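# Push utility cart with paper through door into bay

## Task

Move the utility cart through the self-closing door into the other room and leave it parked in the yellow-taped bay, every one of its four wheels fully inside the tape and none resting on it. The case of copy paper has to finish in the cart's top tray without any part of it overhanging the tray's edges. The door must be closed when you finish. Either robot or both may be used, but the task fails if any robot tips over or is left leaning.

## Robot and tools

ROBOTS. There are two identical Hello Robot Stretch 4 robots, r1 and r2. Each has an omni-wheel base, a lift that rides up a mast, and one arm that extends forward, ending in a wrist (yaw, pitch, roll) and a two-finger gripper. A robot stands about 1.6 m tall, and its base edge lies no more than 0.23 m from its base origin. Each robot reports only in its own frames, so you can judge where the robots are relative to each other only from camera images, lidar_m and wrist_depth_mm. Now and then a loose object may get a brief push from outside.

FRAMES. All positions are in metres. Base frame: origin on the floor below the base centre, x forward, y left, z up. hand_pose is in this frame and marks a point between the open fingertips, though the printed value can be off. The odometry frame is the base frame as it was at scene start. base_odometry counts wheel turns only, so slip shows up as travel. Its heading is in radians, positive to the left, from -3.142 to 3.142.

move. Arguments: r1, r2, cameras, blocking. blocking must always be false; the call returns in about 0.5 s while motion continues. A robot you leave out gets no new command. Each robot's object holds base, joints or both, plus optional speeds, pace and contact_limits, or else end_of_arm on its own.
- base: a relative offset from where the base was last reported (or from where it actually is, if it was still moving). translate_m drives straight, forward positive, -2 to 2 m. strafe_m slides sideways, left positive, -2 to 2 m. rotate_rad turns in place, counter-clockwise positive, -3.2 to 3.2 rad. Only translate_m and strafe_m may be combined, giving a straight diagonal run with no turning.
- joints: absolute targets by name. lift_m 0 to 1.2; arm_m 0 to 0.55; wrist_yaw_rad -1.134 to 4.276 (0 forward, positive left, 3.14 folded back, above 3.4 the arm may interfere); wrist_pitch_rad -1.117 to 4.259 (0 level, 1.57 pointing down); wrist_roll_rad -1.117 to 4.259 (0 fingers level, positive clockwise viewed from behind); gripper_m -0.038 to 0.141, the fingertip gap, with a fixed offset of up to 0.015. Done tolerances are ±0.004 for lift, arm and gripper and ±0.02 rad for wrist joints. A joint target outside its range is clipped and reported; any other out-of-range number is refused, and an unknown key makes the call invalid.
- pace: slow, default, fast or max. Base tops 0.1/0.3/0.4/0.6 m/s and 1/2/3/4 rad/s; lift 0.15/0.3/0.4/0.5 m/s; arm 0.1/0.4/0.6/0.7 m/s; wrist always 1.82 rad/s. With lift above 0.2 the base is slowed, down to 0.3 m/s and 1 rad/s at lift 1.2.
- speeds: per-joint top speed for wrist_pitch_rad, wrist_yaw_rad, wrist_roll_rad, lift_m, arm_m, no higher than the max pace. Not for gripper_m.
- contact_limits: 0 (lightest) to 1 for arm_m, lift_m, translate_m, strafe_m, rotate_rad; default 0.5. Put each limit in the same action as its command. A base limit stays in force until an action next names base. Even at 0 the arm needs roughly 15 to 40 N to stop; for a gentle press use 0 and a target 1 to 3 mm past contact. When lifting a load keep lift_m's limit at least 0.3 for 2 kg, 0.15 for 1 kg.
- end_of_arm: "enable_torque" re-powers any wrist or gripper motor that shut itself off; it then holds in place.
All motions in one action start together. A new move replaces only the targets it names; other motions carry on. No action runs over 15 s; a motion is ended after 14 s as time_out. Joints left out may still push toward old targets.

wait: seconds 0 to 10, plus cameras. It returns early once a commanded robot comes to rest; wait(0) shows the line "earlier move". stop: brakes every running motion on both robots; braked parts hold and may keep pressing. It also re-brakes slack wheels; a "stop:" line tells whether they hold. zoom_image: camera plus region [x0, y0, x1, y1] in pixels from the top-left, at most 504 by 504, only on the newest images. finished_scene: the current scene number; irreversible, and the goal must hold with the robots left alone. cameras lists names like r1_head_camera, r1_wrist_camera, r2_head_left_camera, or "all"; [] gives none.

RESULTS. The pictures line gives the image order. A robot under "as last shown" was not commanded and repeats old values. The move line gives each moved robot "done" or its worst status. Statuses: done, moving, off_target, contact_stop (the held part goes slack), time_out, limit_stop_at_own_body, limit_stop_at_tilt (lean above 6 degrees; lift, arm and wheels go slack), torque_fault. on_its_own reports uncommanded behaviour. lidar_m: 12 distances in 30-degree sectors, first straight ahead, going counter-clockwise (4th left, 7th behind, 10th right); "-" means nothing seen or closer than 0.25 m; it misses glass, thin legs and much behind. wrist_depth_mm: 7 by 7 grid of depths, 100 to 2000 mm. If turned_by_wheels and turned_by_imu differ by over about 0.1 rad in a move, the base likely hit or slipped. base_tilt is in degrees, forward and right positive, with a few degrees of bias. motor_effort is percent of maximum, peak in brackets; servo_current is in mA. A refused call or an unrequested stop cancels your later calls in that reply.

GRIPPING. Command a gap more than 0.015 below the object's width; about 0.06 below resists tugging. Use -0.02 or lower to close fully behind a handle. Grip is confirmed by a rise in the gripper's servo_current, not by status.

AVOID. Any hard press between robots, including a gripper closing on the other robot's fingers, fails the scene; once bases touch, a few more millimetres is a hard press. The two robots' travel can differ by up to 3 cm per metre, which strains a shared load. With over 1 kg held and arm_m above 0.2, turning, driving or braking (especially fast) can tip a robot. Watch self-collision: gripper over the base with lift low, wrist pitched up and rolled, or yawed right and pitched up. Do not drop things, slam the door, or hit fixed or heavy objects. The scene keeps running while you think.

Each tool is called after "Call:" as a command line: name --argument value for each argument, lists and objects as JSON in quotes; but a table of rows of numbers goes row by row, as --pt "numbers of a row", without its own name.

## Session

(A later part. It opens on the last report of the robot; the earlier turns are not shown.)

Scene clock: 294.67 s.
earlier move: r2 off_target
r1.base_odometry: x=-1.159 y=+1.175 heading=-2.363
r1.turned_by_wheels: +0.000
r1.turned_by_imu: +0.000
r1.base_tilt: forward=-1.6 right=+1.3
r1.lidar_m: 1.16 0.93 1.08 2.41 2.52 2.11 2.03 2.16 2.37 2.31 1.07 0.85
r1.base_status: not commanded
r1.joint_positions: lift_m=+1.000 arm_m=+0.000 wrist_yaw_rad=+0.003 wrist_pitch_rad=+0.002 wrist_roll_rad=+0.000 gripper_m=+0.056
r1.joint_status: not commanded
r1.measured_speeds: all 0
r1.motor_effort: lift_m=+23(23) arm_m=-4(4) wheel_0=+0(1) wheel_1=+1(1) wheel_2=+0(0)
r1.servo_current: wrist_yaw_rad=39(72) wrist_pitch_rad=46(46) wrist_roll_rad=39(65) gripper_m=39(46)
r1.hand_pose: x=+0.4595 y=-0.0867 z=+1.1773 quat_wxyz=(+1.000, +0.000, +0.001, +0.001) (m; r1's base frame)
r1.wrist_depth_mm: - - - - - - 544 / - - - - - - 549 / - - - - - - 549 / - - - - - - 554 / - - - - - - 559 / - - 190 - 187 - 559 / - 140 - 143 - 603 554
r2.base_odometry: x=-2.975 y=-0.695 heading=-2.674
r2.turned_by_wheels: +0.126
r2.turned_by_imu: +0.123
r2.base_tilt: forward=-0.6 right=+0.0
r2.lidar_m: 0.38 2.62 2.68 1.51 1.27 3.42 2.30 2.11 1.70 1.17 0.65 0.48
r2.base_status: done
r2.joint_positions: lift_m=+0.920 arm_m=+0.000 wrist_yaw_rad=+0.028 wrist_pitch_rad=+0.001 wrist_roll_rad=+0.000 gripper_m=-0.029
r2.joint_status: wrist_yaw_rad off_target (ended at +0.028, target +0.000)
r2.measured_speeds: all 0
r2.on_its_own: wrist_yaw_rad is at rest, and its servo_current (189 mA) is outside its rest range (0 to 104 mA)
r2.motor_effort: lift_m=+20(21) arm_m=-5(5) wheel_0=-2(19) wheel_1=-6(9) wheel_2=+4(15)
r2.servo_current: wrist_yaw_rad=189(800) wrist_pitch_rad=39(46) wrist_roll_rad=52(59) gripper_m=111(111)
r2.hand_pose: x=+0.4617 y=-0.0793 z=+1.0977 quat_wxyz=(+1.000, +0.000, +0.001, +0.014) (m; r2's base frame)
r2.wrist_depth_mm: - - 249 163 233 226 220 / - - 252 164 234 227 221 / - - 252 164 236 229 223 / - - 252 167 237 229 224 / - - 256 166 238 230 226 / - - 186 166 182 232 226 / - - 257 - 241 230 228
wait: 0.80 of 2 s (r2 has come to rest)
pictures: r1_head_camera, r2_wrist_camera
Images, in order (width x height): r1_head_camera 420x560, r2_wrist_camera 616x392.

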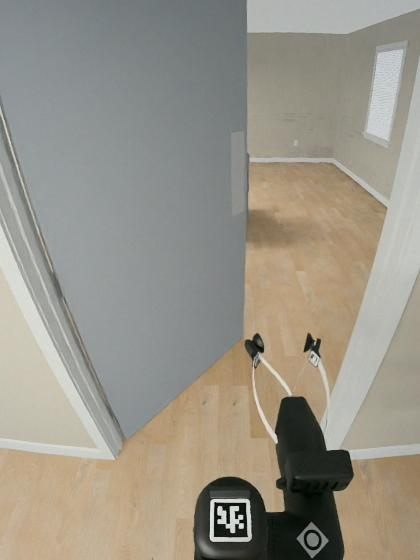

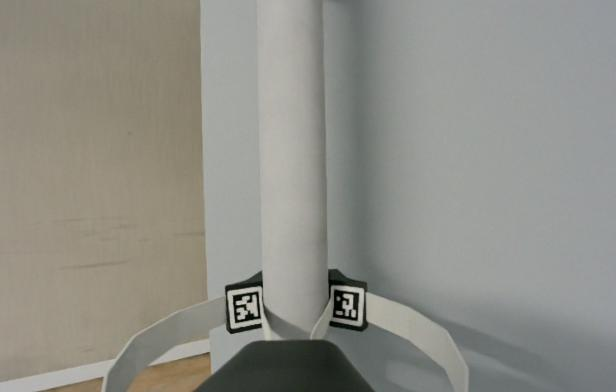

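Call:
move --r2 '{"base":{"strafe_m":-0.155,"translate_m":-0.265},"joints":{"wrist_yaw_rad":0.3},"speeds":{"wrist_yaw_rad":0.09},"pace":"slow"}' --blocking false --cameras '[]'

Call:
wait --seconds 4.5 --cameras '["r2_wrist_camera"]'

Call:
move --r2 '{"base":{"rotate_rad":0.25},"joints":{"wrist_yaw_rad":0.0},"speeds":{"wrist_yaw_rad":0.5},"pace":"slow"}' --blocking false --cameras '[]'

Call:
wait --seconds 2 --cameras '["r2_wrist_camera","r1_head_camera"]'

Scene clock: 302.47 s.
move: r2 moving
r1: as last shown
r1.lidar_m: 1.14 0.93 1.08 2.41 2.51 2.11 2.03 2.16 2.41 2.31 1.06 0.84
r1.servo_current: wrist_yaw_rad=59(72) wrist_pitch_rad=46(46) wrist_roll_rad=39(65) gripper_m=39(46)
r1.wrist_depth_mm: - - - - - - 544 / - - - - - - 549 / - - - - - - 549 / - - - - - - 554 / - - - - - - 554 / - - 190 - 187 - 554 / - 141 - 143 - 603 554
r2.base_odometry: x=-2.967 y=-0.683 heading=-2.673
r2.turned_by_wheels: +0.001
r2.turned_by_imu: +0.002
r2.base_tilt: forward=-0.7 right=+0.0
r2.lidar_m: 0.40 2.65 2.67 1.49 1.25 3.41 2.28 2.09 1.71 1.14 0.66 0.49
r2.base_status: translate_m moving; strafe_m moving
r2.joint_positions: lift_m=+0.920 arm_m=+0.000 wrist_yaw_rad=+0.047 wrist_pitch_rad=+0.001 wrist_roll_rad=+0.000 gripper_m=-0.029
r2.joint_status: wrist_yaw_rad moving
r2.measured_speeds: translate_m=-0.050 strafe_m=-0.028 rotate_rad=-0.002 lift_m=+0.000 arm_m=+0.000 wrist_yaw_rad=+0.085 wrist_pitch_rad=+0.000 wrist_roll_rad=+0.000
r2.motor_effort: lift_m=+20(20) arm_m=-4(4) wheel_0=+4(4) wheel_1=-10(11) wheel_2=+20(20)
r2.servo_current: wrist_yaw_rad=59(163) wrist_pitch_rad=39(46) wrist_roll_rad=46(52) gripper_m=104(111)
r2.hand_pose: x=+0.4631 y=-0.0737 z=+1.0977 quat_wxyz=(+1.000, +0.000, +0.001, +0.024) (m; r2's base frame)
r2.wrist_depth_mm: - - 250 163 233 224 219 / - - 252 164 235 226 220 / - - 253 165 235 228 222 / - - 255 167 237 229 223 / - - 255 166 239 229 224 / - - 187 167 182 230 225 / - - 258 - 239 229 226
pictures: none
No camera images: "cameras" was empty.

Scene clock: 306.20 s.
earlier move: r2 done
r1.base_odometry: x=-1.159 y=+1.175 heading=-2.363
r1.turned_by_wheels: +0.000
r1.turned_by_imu: +0.000
r1.base_tilt: forward=-1.6 right=+1.3
r1.lidar_m: 1.27 0.90 1.05 2.40 2.53 2.12 2.04 2.16 2.40 2.29 1.07 0.86
r1.base_status: not commanded
r1.joint_positions: lift_m=+1.000 arm_m=+0.000 wrist_yaw_rad=+0.003 wrist_pitch_rad=+0.002 wrist_roll_rad=+0.000 gripper_m=+0.056
r1.joint_status: not commanded
r1.measured_speeds: all 0
r1.motor_effort: lift_m=+23(23) arm_m=-4(4) wheel_0=+0(1) wheel_1=+0(1) wheel_2=+0(0)
r1.servo_current: wrist_yaw_rad=39(72) wrist_pitch_rad=46(52) wrist_roll_rad=46(72) gripper_m=39(46)
r1.hand_pose: x=+0.4595 y=-0.0867 z=+1.1773 quat_wxyz=(+1.000, +0.000, +0.001, +0.001) (m; r1's base frame)
r1.wrist_depth_mm: - - - - - - 539 / - - - - - - 554 / - - - - - - 544 / - - 1464 - - - 559 / - - 1366 - - - 559 / - - 190 - 187 - 554 / - 141 - 154 - 609 554
r2.base_odometry: x=-2.809 y=-0.437 heading=-2.672
r2.turned_by_wheels: +0.001
r2.turned_by_imu: +0.118
r2.base_tilt: forward=-0.6 right=+0.0
r2.lidar_m: 0.40 2.88 3.02 1.32 1.46 2.62 1.92 1.84 1.50 1.11 0.72 0.52
r2.base_status: done
r2.joint_positions: lift_m=+0.920 arm_m=+0.000 wrist_yaw_rad=+0.316 wrist_pitch_rad=+0.001 wrist_roll_rad=+0.000 gripper_m=-0.029
r2.joint_status: all done
r2.measured_speeds: all 0
r2.motor_effort: lift_m=+20(20) arm_m=-5(5) wheel_0=+12(18) wheel_1=-2(11) wheel_2=+17(27)
r2.servo_current: wrist_yaw_rad=91(163) wrist_pitch_rad=46(46) wrist_roll_rad=52(65) gripper_m=104(117)
r2.hand_pose: x=+0.4723 y=+0.0067 z=+1.0977 quat_wxyz=(+0.988, +0.000, +0.001, +0.158) (m; r2's base frame)
r2.wrist_depth_mm: - - - 163 222 205 195 / - - 263 164 224 206 196 / - - - 170 224 208 198 / - - - 170 225 210 198 / - - - 170 227 210 200 / - - 182 167 221 211 200 / - - - - 225 208 201
wait: 3.73 of 4.5 s (r2 has come to rest)
pictures: r2_wrist_camera
Images, in order (width x height): r2_wrist_camera 616x392.

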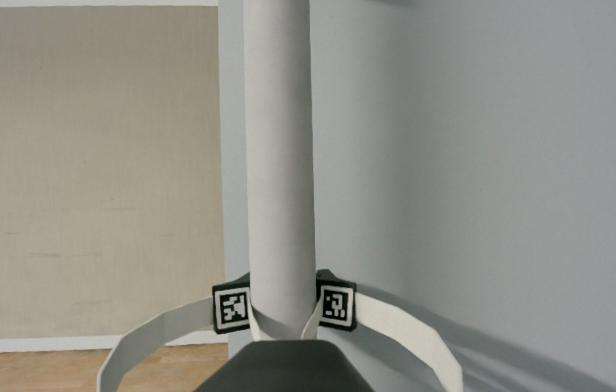

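Scene clock: 306.70 s.
move: r2 moving
r1: as last shown
r1.lidar_m: 1.27 0.92 1.08 2.40 2.51 2.12 2.03 2.17 2.40 2.30 1.05 0.85
r1.motor_effort: lift_m=+23(23) arm_m=-4(4) wheel_0=-1(1) wheel_1=+1(1) wheel_2=+0(0)
r1.servo_current: wrist_yaw_rad=46(59) wrist_pitch_rad=39(46) wrist_roll_rad=39(59) gripper_m=46(46)
r1.wrist_depth_mm: - - - - - - 539 / - - - - - - 544 / - - - - - - 549 / - - 1464 - - - 554 / - - 1397 - - - 554 / - - 190 - 187 - 559 / - 140 - 154 - 597 564
r2.base_odometry: x=-2.809 y=-0.438 heading=-2.547
r2.turned_by_wheels: +0.125
r2.turned_by_imu: +0.122
r2.base_tilt: forward=-0.7 right=+0.0
r2.lidar_m: 0.42 2.90 3.17 1.31 1.74 2.35 1.86 1.83 1.35 1.07 0.66 0.49
r2.base_status: rotate_rad moving
r2.joint_positions: lift_m=+0.920 arm_m=+0.000 wrist_yaw_rad=+0.136 wrist_pitch_rad=+0.001 wrist_roll_rad=+0.000 gripper_m=-0.029
r2.joint_status: wrist_yaw_rad moving
r2.measured_speeds: translate_m=+0.000 strafe_m=-0.003 rotate_rad=+0.482 lift_m=+0.000 arm_m=+0.000 wrist_yaw_rad=-0.581 wrist_pitch_rad=+0.000 wrist_roll_rad=+0.000
r2.motor_effort: lift_m=+20(20) arm_m=-5(5) wheel_0=+1(10) wheel_1=-7(8) wheel_2=+3(14)
r2.servo_current: wrist_yaw_rad=540(670) wrist_pitch_rad=46(46) wrist_roll_rad=52(59) gripper_m=104(111)
r2.hand_pose: x=+0.4686 y=-0.0475 z=+1.0977 quat_wxyz=(+0.998, +0.000, +0.001, +0.068) (m; r2's base frame)
r2.wrist_depth_mm: - - 257 167 224 212 202 / - - 259 167 228 213 - / - - 262 167 228 214 205 / - - 263 167 229 215 206 / - - - 167 231 217 208 / - - 183 168 225 219 208 / - - - - 231 215 209
pictures: none
No camera images: "cameras" was empty.

Scene clock: 307.50 s.
earlier move: r2 done
r1.base_odometry: x=-1.159 y=+1.175 heading=-2.363
r1.turned_by_wheels: +0.000
r1.turned_by_imu: +0.000
r1.base_tilt: forward=-1.6 right=+1.3
r1.lidar_m: 1.27 0.92 1.09 2.40 2.52 2.11 2.03 2.16 2.39 2.30 1.07 0.85
r1.base_status: not commanded
r1.joint_positions: lift_m=+1.000 arm_m=+0.000 wrist_yaw_rad=+0.003 wrist_pitch_rad=+0.002 wrist_roll_rad=+0.000 gripper_m=+0.056
r1.joint_status: not commanded
r1.measured_speeds: all 0
r1.motor_effort: lift_m=+23(23) arm_m=-4(4) wheel_0=+0(1) wheel_1=+1(1) wheel_2=+0(0)
r1.servo_current: wrist_yaw_rad=52(65) wrist_pitch_rad=39(52) wrist_roll_rad=52(65) gripper_m=46(46)
r1.hand_pose: x=+0.4595 y=-0.0867 z=+1.1773 quat_wxyz=(+1.000, +0.000, +0.001, +0.001) (m; r1's base frame)
r1.wrist_depth_mm: - - - - - - 539 / - - - - - - 549 / - - - - - - 554 / - - 1499 - - - 549 / - - 1366 - - - 554 / - - 190 - 187 - 559 / - 141 - 153 - 609 559
r2.base_odometry: x=-2.809 y=-0.437 heading=-2.423
r2.turned_by_wheels: +0.124
r2.turned_by_imu: +0.121
r2.base_tilt: forward=-0.6 right=+0.0
r2.lidar_m: 0.41 2.91 1.68 1.30 3.76 2.17 1.86 1.87 1.24 1.02 0.60 0.46
r2.base_status: done
r2.joint_positions: lift_m=+0.920 arm_m=+0.000 wrist_yaw_rad=+0.003 wrist_pitch_rad=+0.001 wrist_roll_rad=+0.000 gripper_m=-0.029
r2.joint_status: all done
r2.measured_speeds: all 0
r2.motor_effort: lift_m=+20(20) arm_m=-5(5) wheel_0=-9(10) wheel_1=-5(8) wheel_2=+0(14)
r2.servo_current: wrist_yaw_rad=46(670) wrist_pitch_rad=39(46) wrist_roll_rad=46(59) gripper_m=98(111)
r2.hand_pose: x=+0.4596 y=-0.0866 z=+1.0977 quat_wxyz=(+1.000, +0.000, +0.001, +0.001) (m; r2's base frame)
r2.wrist_depth_mm: - - 257 163 230 218 209 / - - - 163 230 219 211 / - - - 164 233 221 213 / - - - 165 235 222 213 / - - - 167 235 223 216 / - - 185 167 179 223 216 / - - 264 - 236 221 216
wait: 0.80 of 2 s (r2 has come to rest)
pictures: r1_head_camera, r2_wrist_camera
Images, in order (width x height): r1_head_camera 420x560, r2_wrist_camera 616x392.

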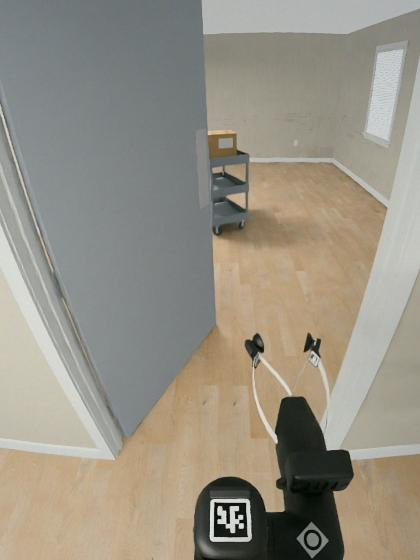

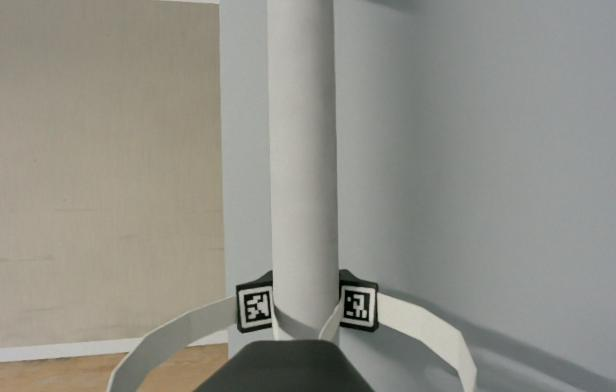

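Call:
move --r2 '{"base":{"strafe_m":-0.155,"translate_m":-0.265},"joints":{"wrist_yaw_rad":0.26},"speeds":{"wrist_yaw_rad":0.09},"pace":"slow"}' --blocking false --cameras '[]'

Call:
wait --seconds 4.5 --cameras '["r2_wrist_camera"]'

Call:
move --r2 '{"base":{"rotate_rad":0.25},"joints":{"wrist_yaw_rad":-0.05},"speeds":{"wrist_yaw_rad":0.5},"pace":"slow"}' --blocking false --cameras '[]'

Call:
wait --seconds 2 --cameras '["r2_wrist_camera","r1_head_camera"]'

Scene clock: 313.87 s.
move: r2 moving
r1: as last shown
r1.lidar_m: 1.28 0.91 1.06 2.40 2.53 2.11 2.04 2.15 2.40 2.29 1.03 0.87
r1.servo_current: wrist_yaw_rad=59(59) wrist_pitch_rad=46(46) wrist_roll_rad=33(59) gripper_m=39(46)
r1.wrist_depth_mm: - - - - - - 544 / - - - - - - 544 / - - - - - - 544 / - - 1430 - - - 554 / - - 1397 - - - 559 / - - 189 - 188 - 554 / - 140 - 153 - 609 564
r2.base_odometry: x=-2.804 y=-0.424 heading=-2.423
r2.turned_by_wheels: +0.000
r2.turned_by_imu: +0.001
r2.base_tilt: forward=-0.7 right=+0.1
r2.lidar_m: 0.38 2.90 1.67 1.32 3.72 2.15 1.83 1.84 1.22 1.05 0.58 0.48
r2.base_status: translate_m moving; strafe_m moving
r2.joint_positions: lift_m=+0.920 arm_m=+0.000 wrist_yaw_rad=+0.036 wrist_pitch_rad=+0.001 wrist_roll_rad=+0.000 gripper_m=-0.029
r2.joint_status: wrist_yaw_rad moving
r2.measured_speeds: translate_m=-0.049 strafe_m=-0.029 rotate_rad=+0.004 lift_m=+0.000 arm_m=+0.000 wrist_yaw_rad=+0.091 wrist_pitch_rad=+0.000 wrist_roll_rad=+0.000
r2.motor_effort: lift_m=+20(20) arm_m=-5(5) wheel_0=-3(9) wheel_1=-10(11) wheel_2=+13(14)
r2.servo_current: wrist_yaw_rad=59(104) wrist_pitch_rad=46(46) wrist_roll_rad=46(52) gripper_m=104(104)
r2.hand_pose: x=+0.4623 y=-0.0770 z=+1.0977 quat_wxyz=(+1.000, +0.000, +0.001, +0.018) (m; r2's base frame)
r2.wrist_depth_mm: - - - 163 228 215 207 / - - - 163 229 218 208 / - - - 164 232 219 210 / - - - 165 233 219 211 / - - - 167 234 220 212 / - - 183 166 181 221 213 / - - 266 - 234 218 214
pictures: none
No camera images: "cameras" was empty.

Scene clock: 318.13 s.
earlier move: r2 off_target
r1.base_odometry: x=-1.159 y=+1.175 heading=-2.363
r1.turned_by_wheels: +0.000
r1.turned_by_imu: +0.000
r1.base_tilt: forward=-1.6 right=+1.3
r1.lidar_m: 1.45 0.93 1.04 2.40 2.52 2.11 2.03 2.15 2.35 2.30 1.05 0.87
r1.base_status: not commanded
r1.joint_positions: lift_m=+1.000 arm_m=+0.000 wrist_yaw_rad=+0.003 wrist_pitch_rad=+0.002 wrist_roll_rad=+0.000 gripper_m=+0.056
r1.joint_status: not commanded
r1.measured_speeds: all 0
r1.motor_effort: lift_m=+23(23) arm_m=-4(4) wheel_0=+0(1) wheel_1=+1(1) wheel_2=+0(0)
r1.servo_current: wrist_yaw_rad=65(72) wrist_pitch_rad=39(52) wrist_roll_rad=33(65) gripper_m=52(52)
r1.hand_pose: x=+0.4595 y=-0.0867 z=+1.1773 quat_wxyz=(+1.000, +0.000, +0.001, +0.001) (m; r1's base frame)
r1.wrist_depth_mm: - - - - - - 539 / - - - - - - 549 / - - - - - - 549 / - - - - - - 559 / - - - - - - 559 / - - 190 - 187 - 554 / - 140 - 154 - 603 559
r2.base_odometry: x=-2.712 y=-0.146 heading=-2.422
r2.turned_by_wheels: +0.001
r2.turned_by_imu: +0.173
r2.base_tilt: forward=-0.7 right=+0.0
r2.lidar_m: 0.40 3.18 1.50 1.64 2.55 1.72 1.60 1.50 1.04 0.94 0.59 0.47
r2.base_status: done
r2.joint_positions: lift_m=+0.920 arm_m=+0.000 wrist_yaw_rad=+0.283 wrist_pitch_rad=+0.001 wrist_roll_rad=+0.000 gripper_m=-0.029
r2.joint_status: wrist_yaw_rad off_target (ended at +0.283, target +0.260)
r2.measured_speeds: all 0
r2.on_its_own: wrist_yaw_rad is at rest, and its servo_current (150 mA) is outside its rest range (0 to 104 mA)
r2.motor_effort: lift_m=+20(20) arm_m=-6(6) wheel_0=+9(19) wheel_1=-1(11) wheel_2=+12(28)
r2.servo_current: wrist_yaw_rad=150(156) wrist_pitch_rad=46(46) wrist_roll_rad=46(65) gripper_m=98(111)
r2.hand_pose: x=+0.4724 y=-0.0033 z=+1.0977 quat_wxyz=(+0.990, +0.000, +0.001, +0.141) (m; r2's base frame)
r2.wrist_depth_mm: - - - 167 215 193 178 / - - - 163 216 192 179 / - - - 167 218 195 181 / - - - 167 220 199 181 / - - - 168 221 198 183 / - - 183 168 180 195 183 / - - - - 220 193 184
wait: 4.27 of 4.5 s (r2 has come to rest)
pictures: r2_wrist_camera
Images, in order (width x height): r2_wrist_camera 616x392.

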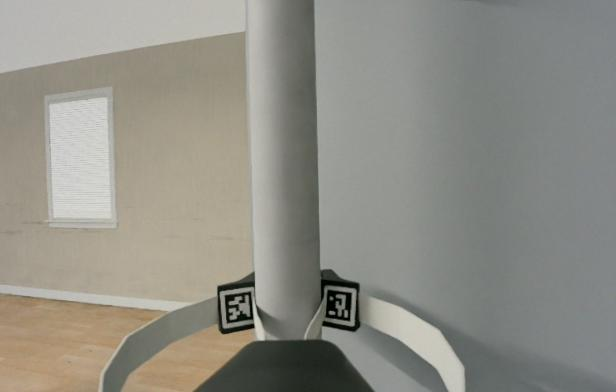

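Scene clock: 318.63 s.
move: r2 moving
r1: as last shown
r1.lidar_m: 1.44 0.92 1.09 2.42 2.52 2.13 2.04 2.15 2.41 2.30 1.06 0.85
r1.servo_current: wrist_yaw_rad=46(65) wrist_pitch_rad=39(52) wrist_roll_rad=46(59) gripper_m=46(46)
r1.wrist_depth_mm: - - - - - - 544 / - - - - - - 544 / - - - - - - 544 / - - - - - - 554 / - - - - - - 559 / - - 190 - 187 - 559 / - 140 - 154 - 609 554
r2.base_odometry: x=-2.712 y=-0.147 heading=-2.297
r2.turned_by_wheels: +0.125
r2.turned_by_imu: +0.122
r2.base_tilt: forward=-0.6 right=+0.1
r2.lidar_m: 0.41 3.29 1.51 1.92 2.25 1.68 1.60 1.31 0.99 0.94 0.56 0.45
r2.base_status: rotate_rad moving
r2.joint_positions: lift_m=+0.920 arm_m=+0.000 wrist_yaw_rad=+0.092 wrist_pitch_rad=+0.001 wrist_roll_rad=+0.000 gripper_m=-0.029
r2.joint_status: wrist_yaw_rad moving
r2.measured_speeds: translate_m=+0.000 strafe_m=-0.002 rotate_rad=+0.486 lift_m=+0.000 arm_m=+0.000 wrist_yaw_rad=-0.588 wrist_pitch_rad=+0.000 wrist_roll_rad=+0.000
r2.motor_effort: lift_m=+20(20) arm_m=-6(6) wheel_0=-4(11) wheel_1=-9(9) wheel_2=+3(11)
r2.servo_current: wrist_yaw_rad=397(592) wrist_pitch_rad=39(46) wrist_roll_rad=46(52) gripper_m=104(111)
r2.hand_pose: x=+0.4662 y=-0.0606 z=+1.0977 quat_wxyz=(+0.999, +0.000, +0.001, +0.046) (m; r2's base frame)
r2.wrist_depth_mm: - - - 165 218 200 185 / - - - 163 220 199 186 / - - - 166 221 201 187 / - - - 167 222 200 188 / - - - 167 224 202 187 / - - 183 168 181 203 190 / - - - - 224 198 191
pictures: none
No camera images: "cameras" was empty.

Scene clock: 319.43 s.
earlier move: r2 done
r1.base_odometry: x=-1.159 y=+1.175 heading=-2.363
r1.turned_by_wheels: +0.000
r1.turned_by_imu: +0.000
r1.base_tilt: forward=-1.6 right=+1.3
r1.lidar_m: 1.44 0.92 1.05 2.40 2.51 2.13 2.05 2.16 2.39 2.31 1.05 0.86
r1.base_status: not commanded
r1.joint_positions: lift_m=+1.000 arm_m=+0.000 wrist_yaw_rad=+0.003 wrist_pitch_rad=+0.002 wrist_roll_rad=+0.000 gripper_m=+0.056
r1.joint_status: not commanded
r1.measured_speeds: all 0
r1.motor_effort: lift_m=+23(23) arm_m=-4(4) wheel_0=-1(1) wheel_1=+1(1) wheel_2=+0(0)
r1.servo_current: wrist_yaw_rad=52(65) wrist_pitch_rad=46(52) wrist_roll_rad=46(59) gripper_m=33(46)
r1.hand_pose: x=+0.4595 y=-0.0867 z=+1.1773 quat_wxyz=(+1.000, +0.000, +0.001, +0.001) (m; r1's base frame)
r1.wrist_depth_mm: - - - - - - 544 / - - - - - - 544 / - - - - - - 549 / - - - - - - 554 / - - - - - - 554 / - - 190 - 187 - 559 / - 140 - 153 - 603 559
r2.base_odometry: x=-2.712 y=-0.147 heading=-2.173
r2.turned_by_wheels: +0.124
r2.turned_by_imu: +0.121
r2.base_tilt: forward=-0.6 right=+0.1
r2.lidar_m: 0.38 3.49 1.52 4.00 2.05 1.63 1.61 1.20 0.97 0.76 0.51 0.41
r2.base_status: done
r2.joint_positions: lift_m=+0.920 arm_m=+0.000 wrist_yaw_rad=-0.047 wrist_pitch_rad=+0.001 wrist_roll_rad=+0.000 gripper_m=-0.029
r2.joint_status: all done
r2.measured_speeds: all 0
r2.motor_effort: lift_m=+20(20) arm_m=-5(6) wheel_0=-10(11) wheel_1=-7(9) wheel_2=-1(11)
r2.servo_current: wrist_yaw_rad=59(592) wrist_pitch_rad=39(46) wrist_roll_rad=33(59) gripper_m=111(111)
r2.hand_pose: x=+0.4550 y=-0.1009 z=+1.0977 quat_wxyz=(+1.000, +0.000, +0.001, -0.024) (m; r2's base frame)
r2.wrist_depth_mm: - - - 162 223 204 193 / - - - 164 227 206 195 / - - - 165 227 206 195 / - - - 165 228 208 196 / - - - 167 229 208 197 / - - 185 167 179 210 198 / - - - - 227 204 198
wait: 0.80 of 2 s (r2 has come to rest)
pictures: r1_head_camera, r2_wrist_camera
Images, in order (width x height): r1_head_camera 420x560, r2_wrist_camera 616x392.

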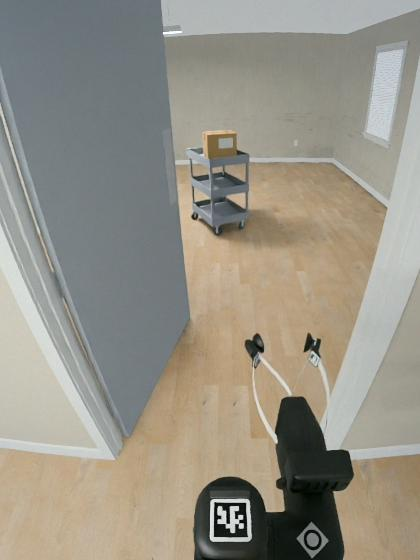

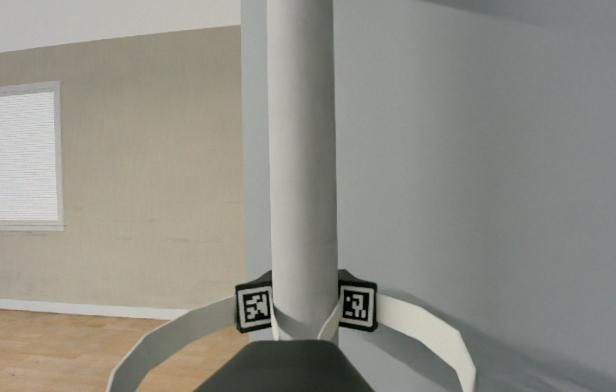

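Call:
move --r2 '{"base":{"strafe_m":-0.12,"translate_m":-0.22},"joints":{"wrist_yaw_rad":0.12},"speeds":{"wrist_yaw_rad":0.07},"pace":"slow"}' --blocking false --cameras '[]'

Call:
wait --seconds 4.5 --cameras '["r2_wrist_camera","r1_head_camera","r2_head_left_camera"]'

Scene clock: 326.20 s.
move: r2 moving
r1: as last shown
r1.lidar_m: 1.45 0.93 1.06 2.40 2.51 2.11 2.04 2.15 2.39 2.30 1.04 0.86
r1.motor_effort: lift_m=+23(23) arm_m=-3(4) wheel_0=+0(1) wheel_1=+0(1) wheel_2=+0(0)
r1.servo_current: wrist_yaw_rad=39(65) wrist_pitch_rad=46(46) wrist_roll_rad=65(65) gripper_m=33(46)
r1.wrist_depth_mm: - - - - - - 544 / - - - - - - 544 / - - - - - - 554 / - - - - - - 554 / - - - - - - 559 / - - 190 - 187 - 559 / - 140 - 153 - 603 559
r2.base_odometry: x=-2.711 y=-0.133 heading=-2.173
r2.turned_by_wheels: -0.001
r2.turned_by_imu: +0.000
r2.base_tilt: forward=-0.6 right=+0.1
r2.lidar_m: 0.38 3.45 1.51 3.99 2.01 1.64 1.59 1.19 0.96 0.78 0.51 0.45
r2.base_status: translate_m moving; strafe_m moving
r2.joint_positions: lift_m=+0.920 arm_m=+0.000 wrist_yaw_rad=-0.021 wrist_pitch_rad=+0.001 wrist_roll_rad=+0.000 gripper_m=-0.029
r2.joint_status: wrist_yaw_rad moving
r2.measured_speeds: translate_m=-0.048 strafe_m=-0.026 rotate_rad=+0.002 lift_m=+0.000 arm_m=+0.000 wrist_yaw_rad=+0.084 wrist_pitch_rad=+0.000 wrist_roll_rad=+0.000
r2.motor_effort: lift_m=+20(20) arm_m=-6(6) wheel_0=-8(11) wheel_1=-12(12) wheel_2=+12(12)
r2.servo_current: wrist_yaw_rad=78(78) wrist_pitch_rad=39(46) wrist_roll_rad=52(52) gripper_m=104(104)
r2.hand_pose: x=+0.4575 y=-0.0936 z=+1.0977 quat_wxyz=(+1.000, +0.000, +0.001, -0.011) (m; r2's base frame)
r2.wrist_depth_mm: - - - 162 222 203 190 / - - - 164 226 204 191 / - - - 164 225 206 193 / - - - 166 226 206 194 / - - - 167 229 208 195 / - - 185 167 179 208 195 / - - - - 228 201 196
pictures: none
No camera images: "cameras" was empty.

Scene clock: 329.53 s.
earlier move: r2 off_target
r1.base_odometry: x=-1.159 y=+1.175 heading=-2.363
r1.turned_by_wheels: +0.000
r1.turned_by_imu: +0.000
r1.base_tilt: forward=-1.6 right=+1.3
r1.lidar_m: 1.67 0.92 1.09 2.41 2.52 2.10 2.03 2.16 2.40 2.29 1.04 0.86
r1.base_status: not commanded
r1.joint_positions: lift_m=+1.000 arm_m=+0.000 wrist_yaw_rad=+0.003 wrist_pitch_rad=+0.002 wrist_roll_rad=+0.000 gripper_m=+0.056
r1.joint_status: not commanded
r1.measured_speeds: all 0
r1.motor_effort: lift_m=+23(23) arm_m=-4(4) wheel_0=+0(1) wheel_1=+0(1) wheel_2=+0(0)
r1.servo_current: wrist_yaw_rad=46(78) wrist_pitch_rad=46(52) wrist_roll_rad=59(65) gripper_m=46(46)
r1.hand_pose: x=+0.4595 y=-0.0867 z=+1.1773 quat_wxyz=(+1.000, +0.000, +0.001, +0.001) (m; r1's base frame)
r1.wrist_depth_mm: - - - - - - 539 / - - - - - - 544 / - - - - - - 554 / - 1576 - - - - 549 / - - - - - - 554 / - - 192 - 187 - 559 / - 140 - 153 - 603 554
r2.base_odometry: x=-2.687 y=+0.102 heading=-2.171
r2.turned_by_wheels: +0.002
r2.turned_by_imu: +0.208
r2.base_tilt: forward=-0.6 right=+0.1
r2.lidar_m: 0.39 1.70 1.79 2.56 1.66 1.49 1.42 0.90 0.78 0.65 0.48 0.43
r2.base_status: done
r2.joint_positions: lift_m=+0.920 arm_m=+0.000 wrist_yaw_rad=+0.146 wrist_pitch_rad=+0.001 wrist_roll_rad=+0.000 gripper_m=-0.029
r2.joint_status: wrist_yaw_rad off_target (ended at +0.146, target +0.120)
r2.measured_speeds: all 0
r2.on_its_own: wrist_yaw_rad is at rest, and its servo_current (163 mA) is outside its rest range (0 to 104 mA)
r2.motor_effort: lift_m=+20(20) arm_m=-7(7) wheel_0=+9(16) wheel_1=+0(12) wheel_2=+16(30)
r2.servo_current: wrist_yaw_rad=163(176) wrist_pitch_rad=46(46) wrist_roll_rad=46(59) gripper_m=104(111)
r2.hand_pose: x=+0.4691 y=-0.0445 z=+1.0977 quat_wxyz=(+0.997, +0.000, +0.001, +0.073) (m; r2's base frame)
r2.wrist_depth_mm: - - - 163 209 178 - / - - - 163 211 180 - / - - - 168 216 185 163 / - - - 169 213 179 164 / 1430 - - 166 213 183 166 / 1808 - 185 167 202 183 166 / 1308 - - - 213 177 -
wait: 3.33 of 4.5 s (r2 has come to rest)
pictures: r1_head_camera, r2_head_left_camera, r2_wrist_camera
Images, in order (width x height): r1_head_camera 420x560, r2_head_left_camera 420x672, r2_wrist_camera 616x392.

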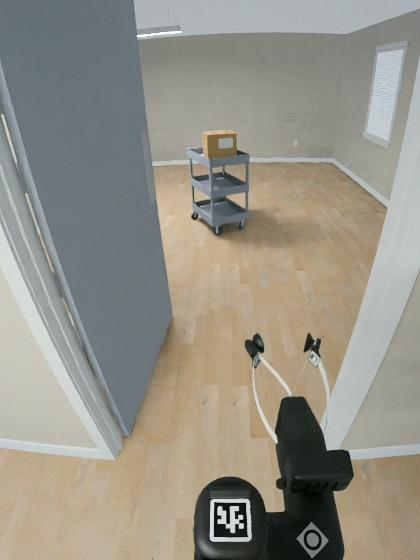

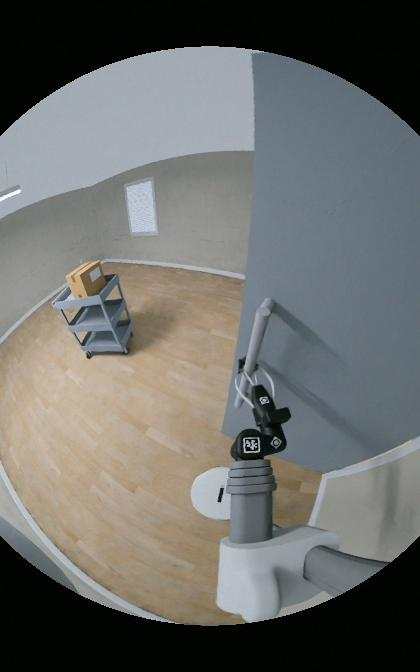

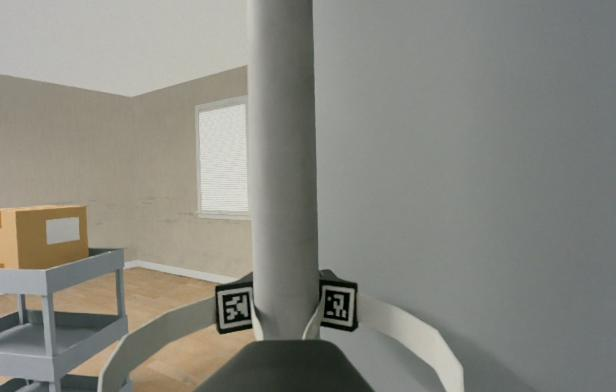

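Call:
move --r2 '{"base":{"rotate_rad":0.22},"joints":{"wrist_yaw_rad":-0.15},"speeds":{"wrist_yaw_rad":0.5},"pace":"slow"}' --blocking false --cameras '[]'

Call:
wait --seconds 2 --cameras '[]'

Call:
move --r2 '{"base":{"strafe_m":-0.08,"translate_m":-0.14},"joints":{"wrist_yaw_rad":-0.02},"speeds":{"wrist_yaw_rad":0.07},"pace":"slow"}' --blocking false --cameras '[]'

Call:
wait --seconds 3 --cameras '["r2_wrist_camera","r1_head_camera"]'

Scene clock: 336.93 s.
move: r2 moving
r1: as last shown
r1.lidar_m: 1.66 0.91 1.08 2.39 2.52 2.11 2.04 2.16 2.37 2.30 1.06 0.86
r1.motor_effort: lift_m=+23(23) arm_m=-4(4) wheel_0=+0(1) wheel_1=+1(1) wheel_2=+0(0)
r1.servo_current: wrist_yaw_rad=39(59) wrist_pitch_rad=52(52) wrist_roll_rad=52(65) gripper_m=39(46)
r1.wrist_depth_mm: - - - - - - 544 / - - - - - - 544 / - - - - - - 554 / - 1576 - - - - 554 / - - - - - - 554 / - - 192 - 187 - 554 / - 141 - 153 - 603 549
r2.base_odometry: x=-2.687 y=+0.102 heading=-2.047
r2.turned_by_wheels: +0.124
r2.turned_by_imu: +0.122
r2.base_tilt: forward=-0.6 right=+0.1
r2.lidar_m: 0.41 1.68 2.06 2.23 1.58 1.48 1.20 0.85 0.80 0.57 0.45 0.41
r2.base_status: rotate_rad moving
r2.joint_positions: lift_m=+0.920 arm_m=+0.000 wrist_yaw_rad=-0.041 wrist_pitch_rad=+0.001 wrist_roll_rad=+0.000 gripper_m=-0.029
r2.joint_status: wrist_yaw_rad moving
r2.measured_speeds: translate_m=+0.000 strafe_m=+0.000 rotate_rad=+0.462 lift_m=+0.000 arm_m=+0.000 wrist_yaw_rad=-0.606 wrist_pitch_rad=+0.000 wrist_roll_rad=+0.000
r2.motor_effort: lift_m=+20(20) arm_m=-6(7) wheel_0=-1(10) wheel_1=-9(9) wheel_2=+6(13)
r2.servo_current: wrist_yaw_rad=618(702) wrist_pitch_rad=39(39) wrist_roll_rad=46(52) gripper_m=98(104)
r2.hand_pose: x=+0.4557 y=-0.0992 z=+1.0977 quat_wxyz=(+1.000, +0.000, +0.001, -0.020) (m; r2's base frame)
r2.wrist_depth_mm: - - - 165 212 183 - / - - - 166 213 185 169 / - - - 167 220 190 170 / - - - 167 216 189 - / 1499 - - 167 219 189 173 / - - 183 167 181 190 173 / 1397 - - - 220 183 174
pictures: none
No camera images: "cameras" was empty.

Scene clock: 337.67 s.
earlier move: r2 done
r1.base_odometry: x=-1.159 y=+1.175 heading=-2.363
r1.turned_by_wheels: +0.000
r1.turned_by_imu: +0.000
r1.base_tilt: forward=-1.6 right=+1.3
r1.lidar_m: 1.70 0.92 1.04 2.39 2.51 2.14 2.02 2.16 2.40 2.31 1.04 0.86
r1.base_status: not commanded
r1.joint_positions: lift_m=+1.000 arm_m=+0.000 wrist_yaw_rad=+0.003 wrist_pitch_rad=+0.002 wrist_roll_rad=+0.000 gripper_m=+0.056
r1.joint_status: not commanded
r1.measured_speeds: all 0
r1.motor_effort: lift_m=+23(23) arm_m=-4(4) wheel_0=+0(1) wheel_1=+1(1) wheel_2=+0(0)
r1.servo_current: wrist_yaw_rad=46(59) wrist_pitch_rad=46(52) wrist_roll_rad=33(65) gripper_m=33(46)
r1.hand_pose: x=+0.4595 y=-0.0867 z=+1.1773 quat_wxyz=(+1.000, +0.000, +0.001, +0.001) (m; r1's base frame)
r1.wrist_depth_mm: - - - - - - 539 / - - - - - - 544 / - - - - - - 554 / - 1576 - - - - 554 / - - - - - - 559 / - - 192 - 187 - 559 / - 140 - 153 - 603 559
r2.base_odometry: x=-2.687 y=+0.102 heading=-1.952
r2.turned_by_wheels: +0.095
r2.turned_by_imu: +0.093
r2.base_tilt: forward=-0.6 right=+0.1
r2.lidar_m: 0.40 1.69 4.72 2.00 1.55 1.48 1.09 0.81 0.79 0.54 0.43 0.42
r2.base_status: done
r2.joint_positions: lift_m=+0.920 arm_m=+0.000 wrist_yaw_rad=-0.140 wrist_pitch_rad=+0.001 wrist_roll_rad=+0.000 gripper_m=-0.029
r2.joint_status: all done
r2.measured_speeds: all 0
r2.motor_effort: lift_m=+20(20) arm_m=-7(7) wheel_0=-7(10) wheel_1=-4(9) wheel_2=-2(13)
r2.servo_current: wrist_yaw_rad=52(702) wrist_pitch_rad=39(46) wrist_roll_rad=46(59) gripper_m=98(104)
r2.hand_pose: x=+0.4444 y=-0.1269 z=+1.0977 quat_wxyz=(+0.998, +0.000, +0.001, -0.070) (m; r2's base frame)
r2.wrist_depth_mm: - - - 162 216 190 174 / - - - 163 216 190 175 / - - - 164 219 191 176 / - - - 166 220 196 179 / 1499 - - 167 222 195 178 / - - 187 167 179 192 178 / - - - - 220 189 179
wait: 0.73 of 2 s (r2 has come to rest)
pictures: none
No camera images: "cameras" was empty.

Scene clock: 338.17 s.
move: r2 moving
r1: as last shown
r1.base_tilt: forward=-1.5 right=+1.2
r1.lidar_m: 1.68 0.92 1.06 2.40 2.51 2.12 2.03 2.13 2.38 2.29 1.03 0.86
r1.motor_effort: lift_m=+23(23) arm_m=-4(4) wheel_0=+0(1) wheel_1=+0(1) wheel_2=+0(0)
r1.servo_current: wrist_yaw_rad=52(65) wrist_pitch_rad=46(52) wrist_roll_rad=46(78) gripper_m=39(46)
r1.wrist_depth_mm: - - - - - - 539 / - - - - - - 549 / - - - - - - 549 / - 1576 - - - - 554 / - - - - - - 564 / - - 192 - 187 - 554 / - 141 - 153 - 609 559
r2.base_odometry: x=-2.689 y=+0.116 heading=-1.952
r2.turned_by_wheels: +0.000
r2.turned_by_imu: +0.000
r2.base_tilt: forward=-0.6 right=+0.1
r2.lidar_m: 0.38 1.69 4.69 2.01 1.52 1.49 1.09 0.82 0.78 0.56 0.41 0.42
r2.base_status: translate_m moving; strafe_m moving
r2.joint_positions: lift_m=+0.920 arm_m=+0.000 wrist_yaw_rad=-0.115 wrist_pitch_rad=+0.001 wrist_roll_rad=+0.000 gripper_m=-0.029
r2.joint_status: wrist_yaw_rad moving
r2.measured_speeds: translate_m=-0.049 strafe_m=-0.029 rotate_rad=+0.005 lift_m=+0.000 arm_m=+0.000 wrist_yaw_rad=+0.090 wrist_pitch_rad=+0.000 wrist_roll_rad=+0.000
r2.motor_effort: lift_m=+20(20) arm_m=-7(7) wheel_0=-1(6) wheel_1=-11(11) wheel_2=+16(16)
r2.servo_current: wrist_yaw_rad=59(65) wrist_pitch_rad=46(46) wrist_roll_rad=59(59) gripper_m=104(104)
r2.hand_pose: x=+0.4476 y=-0.1198 z=+1.0977 quat_wxyz=(+0.998, +0.000, +0.001, -0.057) (m; r2's base frame)
r2.wrist_depth_mm: - - - 163 214 187 171 / - - - 164 216 188 172 / - - - 164 217 190 173 / - - - 167 220 194 - / 1499 - - 166 221 192 176 / - - 187 166 180 193 176 / 1397 - - - 219 186 177
pictures: none
No camera images: "cameras" was empty.

Scene clock: 340.43 s.
earlier move: r2 contact_stop
r1.base_odometry: x=-1.159 y=+1.175 heading=-2.363
r1.turned_by_wheels: +0.000
r1.turned_by_imu: +0.000
r1.base_tilt: forward=-1.6 right=+1.3
r1.lidar_m: 1.83 0.92 1.05 2.40 2.52 2.10 2.04 2.16 2.41 2.29 1.07 0.87
r1.base_status: not commanded
r1.joint_positions: lift_m=+1.000 arm_m=+0.000 wrist_yaw_rad=+0.003 wrist_pitch_rad=+0.002 wrist_roll_rad=+0.000 gripper_m=+0.056
r1.joint_status: not commanded
r1.measured_speeds: all 0
r1.motor_effort: lift_m=+23(23) arm_m=-4(4) wheel_0=+0(1) wheel_1=+0(1) wheel_2=+0(0)
r1.servo_current: wrist_yaw_rad=39(65) wrist_pitch_rad=46(52) wrist_roll_rad=46(78) gripper_m=39(52)
r1.hand_pose: x=+0.4595 y=-0.0867 z=+1.1773 quat_wxyz=(+1.000, +0.000, +0.001, +0.001) (m; r1's base frame)
r1.wrist_depth_mm: - - - - - - 544 / - - - - - - 549 / - - - - - - 554 / - 1618 - - - - 559 / - 1499 - - - - 554 / - - 193 - 188 - 554 / - 141 - 153 - 609 554
r2.base_odometry: x=-2.706 y=+0.238 heading=-1.889
r2.turned_by_wheels: +0.062
r2.turned_by_imu: +0.179
r2.base_tilt: forward=-0.6 right=+0.1
r2.lidar_m: 0.40 1.80 3.04 1.75 1.46 1.47 0.81 0.71 0.71 0.46 0.40 0.40
r2.base_status: translate_m contact_stop (by the wheels' count: -0.119 of -0.140); strafe_m contact_stop (by the wheels' count: -0.069 of -0.080)
r2.joint_positions: lift_m=+0.920 arm_m=+0.000 wrist_yaw_rad=-0.014 wrist_pitch_rad=+0.001 wrist_roll_rad=+0.000 gripper_m=-0.029
r2.joint_status: all done
r2.measured_speeds: all 0
r2.on_its_own: the wheels are slack since a contact_stop
r2.motor_effort: lift_m=+20(20) arm_m=-6(7) wheel_0=+0(15) wheel_1=+0(11) wheel_2=+0(30)
r2.servo_current: wrist_yaw_rad=46(169) wrist_pitch_rad=39(46) wrist_roll_rad=46(59) gripper_m=104(111)
r2.hand_pose: x=+0.4582 y=-0.0915 z=+1.0977 quat_wxyz=(+1.000, +0.000, +0.001, -0.007) (m; r2's base frame)
r2.wrist_depth_mm: - - - 161 213 179 - / - - - 163 214 177 159 / - - - 165 216 182 - / - - - 166 218 179 - / - 1661 - 166 219 180 - / - - 186 167 180 181 - / - 145 - - 214 167 -
wait: 2.27 of 3 s (r2 has come to rest)
pictures: r1_head_camera, r2_wrist_camera
Images, in order (width x height): r1_head_camera 420x560, r2_wrist_camera 616x392.

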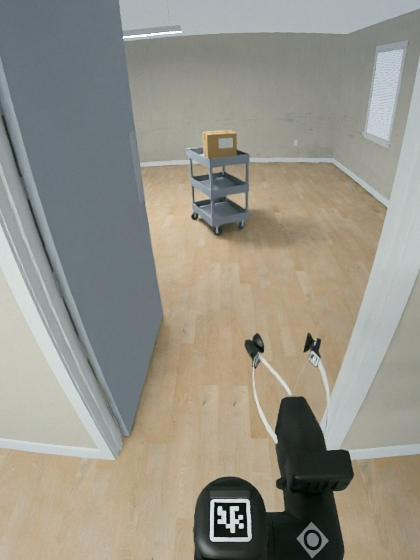

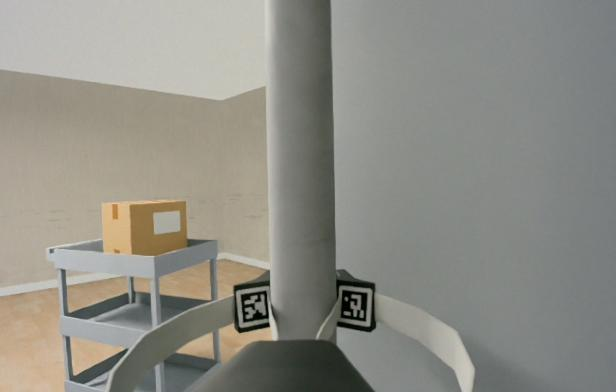

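Call:
stop --cameras '["r1_head_camera"]'

Call:
move --r1 '{"base":{"translate_m":1.3,"strafe_m":-0.04},"joints":{"lift_m":1.139,"wrist_pitch_rad":1.571,"wrist_roll_rad":1.62,"gripper_m":0.06},"pace":"fast"}' --blocking false --cameras '[]'

Call:
zoom_image --camera "r1_head_camera" --region '[150, 110, 290, 250]'

Call:
wait --seconds 5 --cameras '["r1_head_camera","r1_head_left_camera","r1_head_right_camera"]'

Scene clock: 347.23 s.
stop: r2's wheels hold again
r1.base_odometry: x=-1.159 y=+1.175 heading=-2.363
r1.turned_by_wheels: +0.000
r1.turned_by_imu: +0.000
r1.base_tilt: forward=-1.6 right=+1.3
r1.lidar_m: 1.85 0.89 1.05 2.41 2.53 2.12 2.03 2.15 2.40 2.30 1.09 0.87
r1.base_status: not commanded
r1.joint_positions: lift_m=+1.000 arm_m=+0.000 wrist_yaw_rad=+0.003 wrist_pitch_rad=+0.002 wrist_roll_rad=+0.000 gripper_m=+0.056
r1.joint_status: not commanded
r1.measured_speeds: all 0
r1.motor_effort: lift_m=+23(23) arm_m=-4(4) wheel_0=+0(1) wheel_1=+1(1) wheel_2=+0(0)
r1.servo_current: wrist_yaw_rad=59(65) wrist_pitch_rad=46(52) wrist_roll_rad=52(78) gripper_m=39(52)
r1.hand_pose: x=+0.4595 y=-0.0867 z=+1.1773 quat_wxyz=(+1.000, +0.000, +0.001, +0.001) (m; r1's base frame)
r1.wrist_depth_mm: - - - - - - 539 / - - - - - - 549 / - - - - - - 554 / - 1576 - - - - 554 / - 1576 - - - - 554 / - - 193 - 188 - 554 / - 141 - 153 - 603 554
r2.base_odometry: x=-2.706 y=+0.238 heading=-1.889
r2.turned_by_wheels: +0.000
r2.turned_by_imu: +0.000
r2.base_tilt: forward=-0.6 right=+0.1
r2.lidar_m: 0.38 1.80 3.08 1.70 1.48 1.47 0.84 0.69 0.71 0.47 0.37 0.39
r2.base_status: translate_m contact_stop (by the wheels' count: -0.119 of -0.140); strafe_m contact_stop (by the wheels' count: -0.069 of -0.080)
r2.joint_positions: lift_m=+0.920 arm_m=+0.000 wrist_yaw_rad=-0.014 wrist_pitch_rad=+0.001 wrist_roll_rad=+0.000 gripper_m=-0.029
r2.joint_status: all done
r2.measured_speeds: all 0
r2.motor_effort: lift_m=+20(20) arm_m=-6(7) wheel_0=+0(15) wheel_1=+0(11) wheel_2=+0(30)
r2.servo_current: wrist_yaw_rad=46(169) wrist_pitch_rad=39(46) wrist_roll_rad=52(59) gripper_m=104(111)
r2.hand_pose: x=+0.4582 y=-0.0915 z=+1.0977 quat_wxyz=(+1.000, +0.000, +0.001, -0.007) (m; r2's base frame)
r2.wrist_depth_mm: - - - 162 212 178 - / - - - 163 213 180 159 / - - - 165 217 182 - / - - - 166 218 178 - / - 1661 - 167 218 179 - / - - 187 167 180 180 - / - 1537 - - 215 168 -
pictures: r1_head_camera
Images, in order (width x height): r1_head_camera 420x560.

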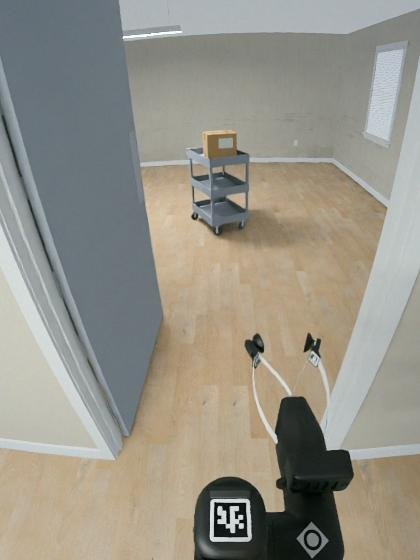

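Scene clock: 347.73 s.
move: r1 moving
r1.base_odometry: x=-1.186 y=+1.149 heading=-2.363
r1.turned_by_wheels: +0.000
r1.turned_by_imu: +0.000
r1.base_tilt: forward=-1.6 right=+1.3
r1.lidar_m: 1.87 0.90 1.01 2.41 2.52 2.16 2.06 2.19 2.39 2.30 1.01 0.84
r1.base_status: translate_m moving; strafe_m moving
r1.joint_positions: lift_m=+1.063 arm_m=+0.000 wrist_yaw_rad=+0.002 wrist_pitch_rad=+0.636 wrist_roll_rad=+0.635 gripper_m=+0.060
r1.joint_status: lift_m moving; wrist_pitch_rad moving; wrist_roll_rad moving; gripper_m moving
r1.measured_speeds: translate_m=+0.145 strafe_m=-0.003 rotate_rad=-0.003 lift_m=+0.244 arm_m=+0.000 wrist_yaw_rad=+0.000 wrist_pitch_rad=+1.818 wrist_roll_rad=+1.820
r1.motor_effort: lift_m=+27(29) arm_m=-4(4) wheel_0=+7(8) wheel_1=+4(7) wheel_2=-9(9)
r1.servo_current: wrist_yaw_rad=52(59) wrist_pitch_rad=52(91) wrist_roll_rad=59(98) gripper_m=33(52)
r1.hand_pose: x=+0.4032 y=-0.0868 z=+1.0699 quat_wxyz=(+0.903, +0.296, +0.297, -0.096) (m; r1's base frame)
r1.wrist_depth_mm: - - - - - 554 - / - - - - - 621 - / 1336 - - - - 699 - / - - - - 1808 820 - / - - - 1921 1618 1397 - / - - 191 1576 190 1255 1025 / - 140 1499 152 1205 1098 1042
r2: as last shown
r2.base_tilt: forward=-0.6 right=+0.0
r2.lidar_m: 0.40 1.80 3.07 1.74 1.48 1.43 0.85 0.72 0.70 0.46 0.40 0.39
r2.motor_effort: lift_m=+20(20) arm_m=-6(7) wheel_0=+0(0) wheel_1=+0(1) wheel_2=+0(0)
r2.servo_current: wrist_yaw_rad=59(59) wrist_pitch_rad=33(46) wrist_roll_rad=52(59) gripper_m=98(104)
r2.wrist_depth_mm: - - - 162 212 179 - / - - - 163 213 180 159 / - - - 165 216 182 - / - - - 166 218 179 - / - 1661 - 166 220 179 - / - - 187 167 180 180 - / - 1537 - - 214 168 -
pictures: none
No camera images: "cameras" was empty.

Scaled by 3.600 from the camera's 420x560 image, which has a finer 600x800 frame.

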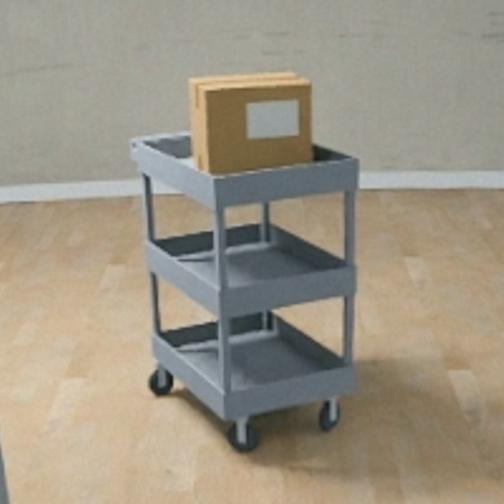

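Scene clock: 352.33 s.
earlier move: r1 done
r1.base_odometry: x=-2.112 y=+0.290 heading=-2.363
r1.turned_by_wheels: +0.000
r1.turned_by_imu: +0.000
r1.base_tilt: forward=-1.6 right=+1.3
r1.lidar_m: 1.87 0.71 0.52 0.50 0.54 3.47 3.39 0.60 0.58 1.70 2.36 3.27
r1.base_status: done
r1.joint_positions: lift_m=+1.139 arm_m=+0.000 wrist_yaw_rad=+0.002 wrist_pitch_rad=+1.569 wrist_roll_rad=+1.618 gripper_m=+0.060
r1.joint_status: all done
r1.measured_speeds: all 0
r1.motor_effort: lift_m=+24(29) arm_m=-4(4) wheel_0=+2(10) wheel_1=+3(8) wheel_2=+1(11)
r1.servo_current: wrist_yaw_rad=46(72) wrist_pitch_rad=46(91) wrist_roll_rad=33(104) gripper_m=39(52)
r1.hand_pose: x=+0.1716 y=-0.0874 z=+1.0284 quat_wxyz=(+0.489, +0.512, +0.488, -0.511) (m; r1's base frame)
r1.wrist_depth_mm: 1229 1255 1229 1255 1229 1205 - / 1255 1205 1229 1229 1255 1255 1255 / 1229 1205 1255 1229 1229 1255 1255 / 1229 1229 1229 1229 1025 1255 1229 / 1229 1205 1255 1008 1042 1255 1255 / 1255 1229 196 1255 187 1229 1229 / 1229 1255 1229 152 1205 1229 1255
r2.base_odometry: x=-2.706 y=+0.238 heading=-1.889
r2.turned_by_wheels: +0.000
r2.turned_by_imu: +0.001
r2.base_tilt: forward=-0.6 right=+0.1
r2.lidar_m: 0.39 1.80 3.09 1.75 1.49 1.48 0.84 0.70 0.72 0.47 0.40 0.39
r2.base_status: not commanded
r2.joint_positions: lift_m=+0.920 arm_m=+0.000 wrist_yaw_rad=-0.014 wrist_pitch_rad=+0.001 wrist_roll_rad=+0.000 gripper_m=-0.029
r2.joint_status: not commanded
r2.measured_speeds: all 0
r2.motor_effort: lift_m=+20(21) arm_m=-7(7) wheel_0=+0(1) wheel_1=+0(1) wheel_2=+0(1)
r2.servo_current: wrist_yaw_rad=52(65) wrist_pitch_rad=46(46) wrist_roll_rad=46(59) gripper_m=98(111)
r2.hand_pose: x=+0.4582 y=-0.0915 z=+1.0977 quat_wxyz=(+1.000, +0.000, +0.001, -0.007) (m; r2's base frame)
r2.wrist_depth_mm: - - - 162 212 179 - / - - - 163 214 180 159 / - - - 165 216 182 - / - - - 165 218 179 - / - 1618 - 167 219 180 - / - - 187 167 180 180 - / - 1537 - - 215 167 -
wait: 4.60 of 5 s (r1 has come to rest)
pictures: r1_head_camera, r1_head_left_camera, r1_head_right_camera
Images, in order (width x height): r1_head_camera 420x560, r1_head_left_camera 420x672, r1_head_right_camera 420x672.

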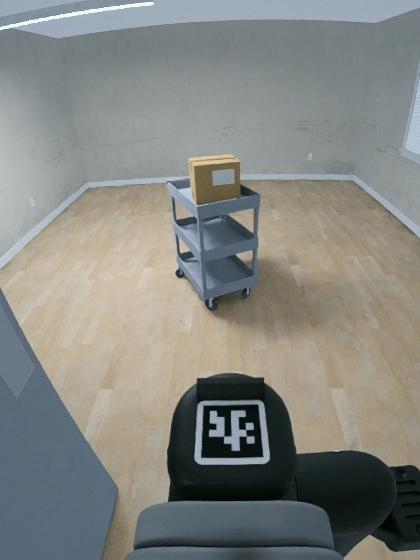

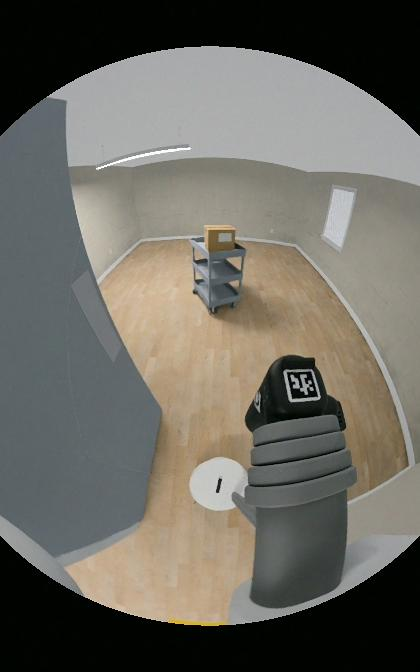

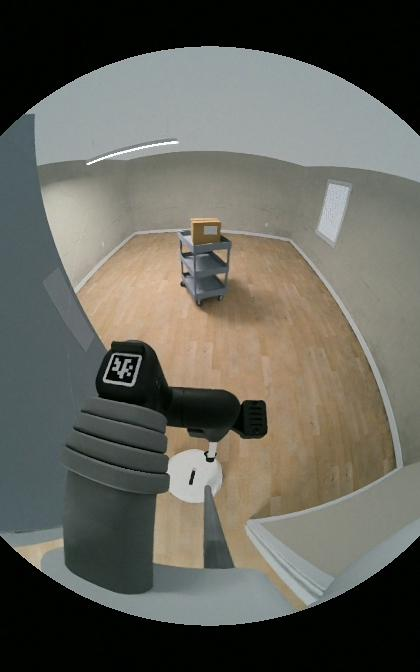

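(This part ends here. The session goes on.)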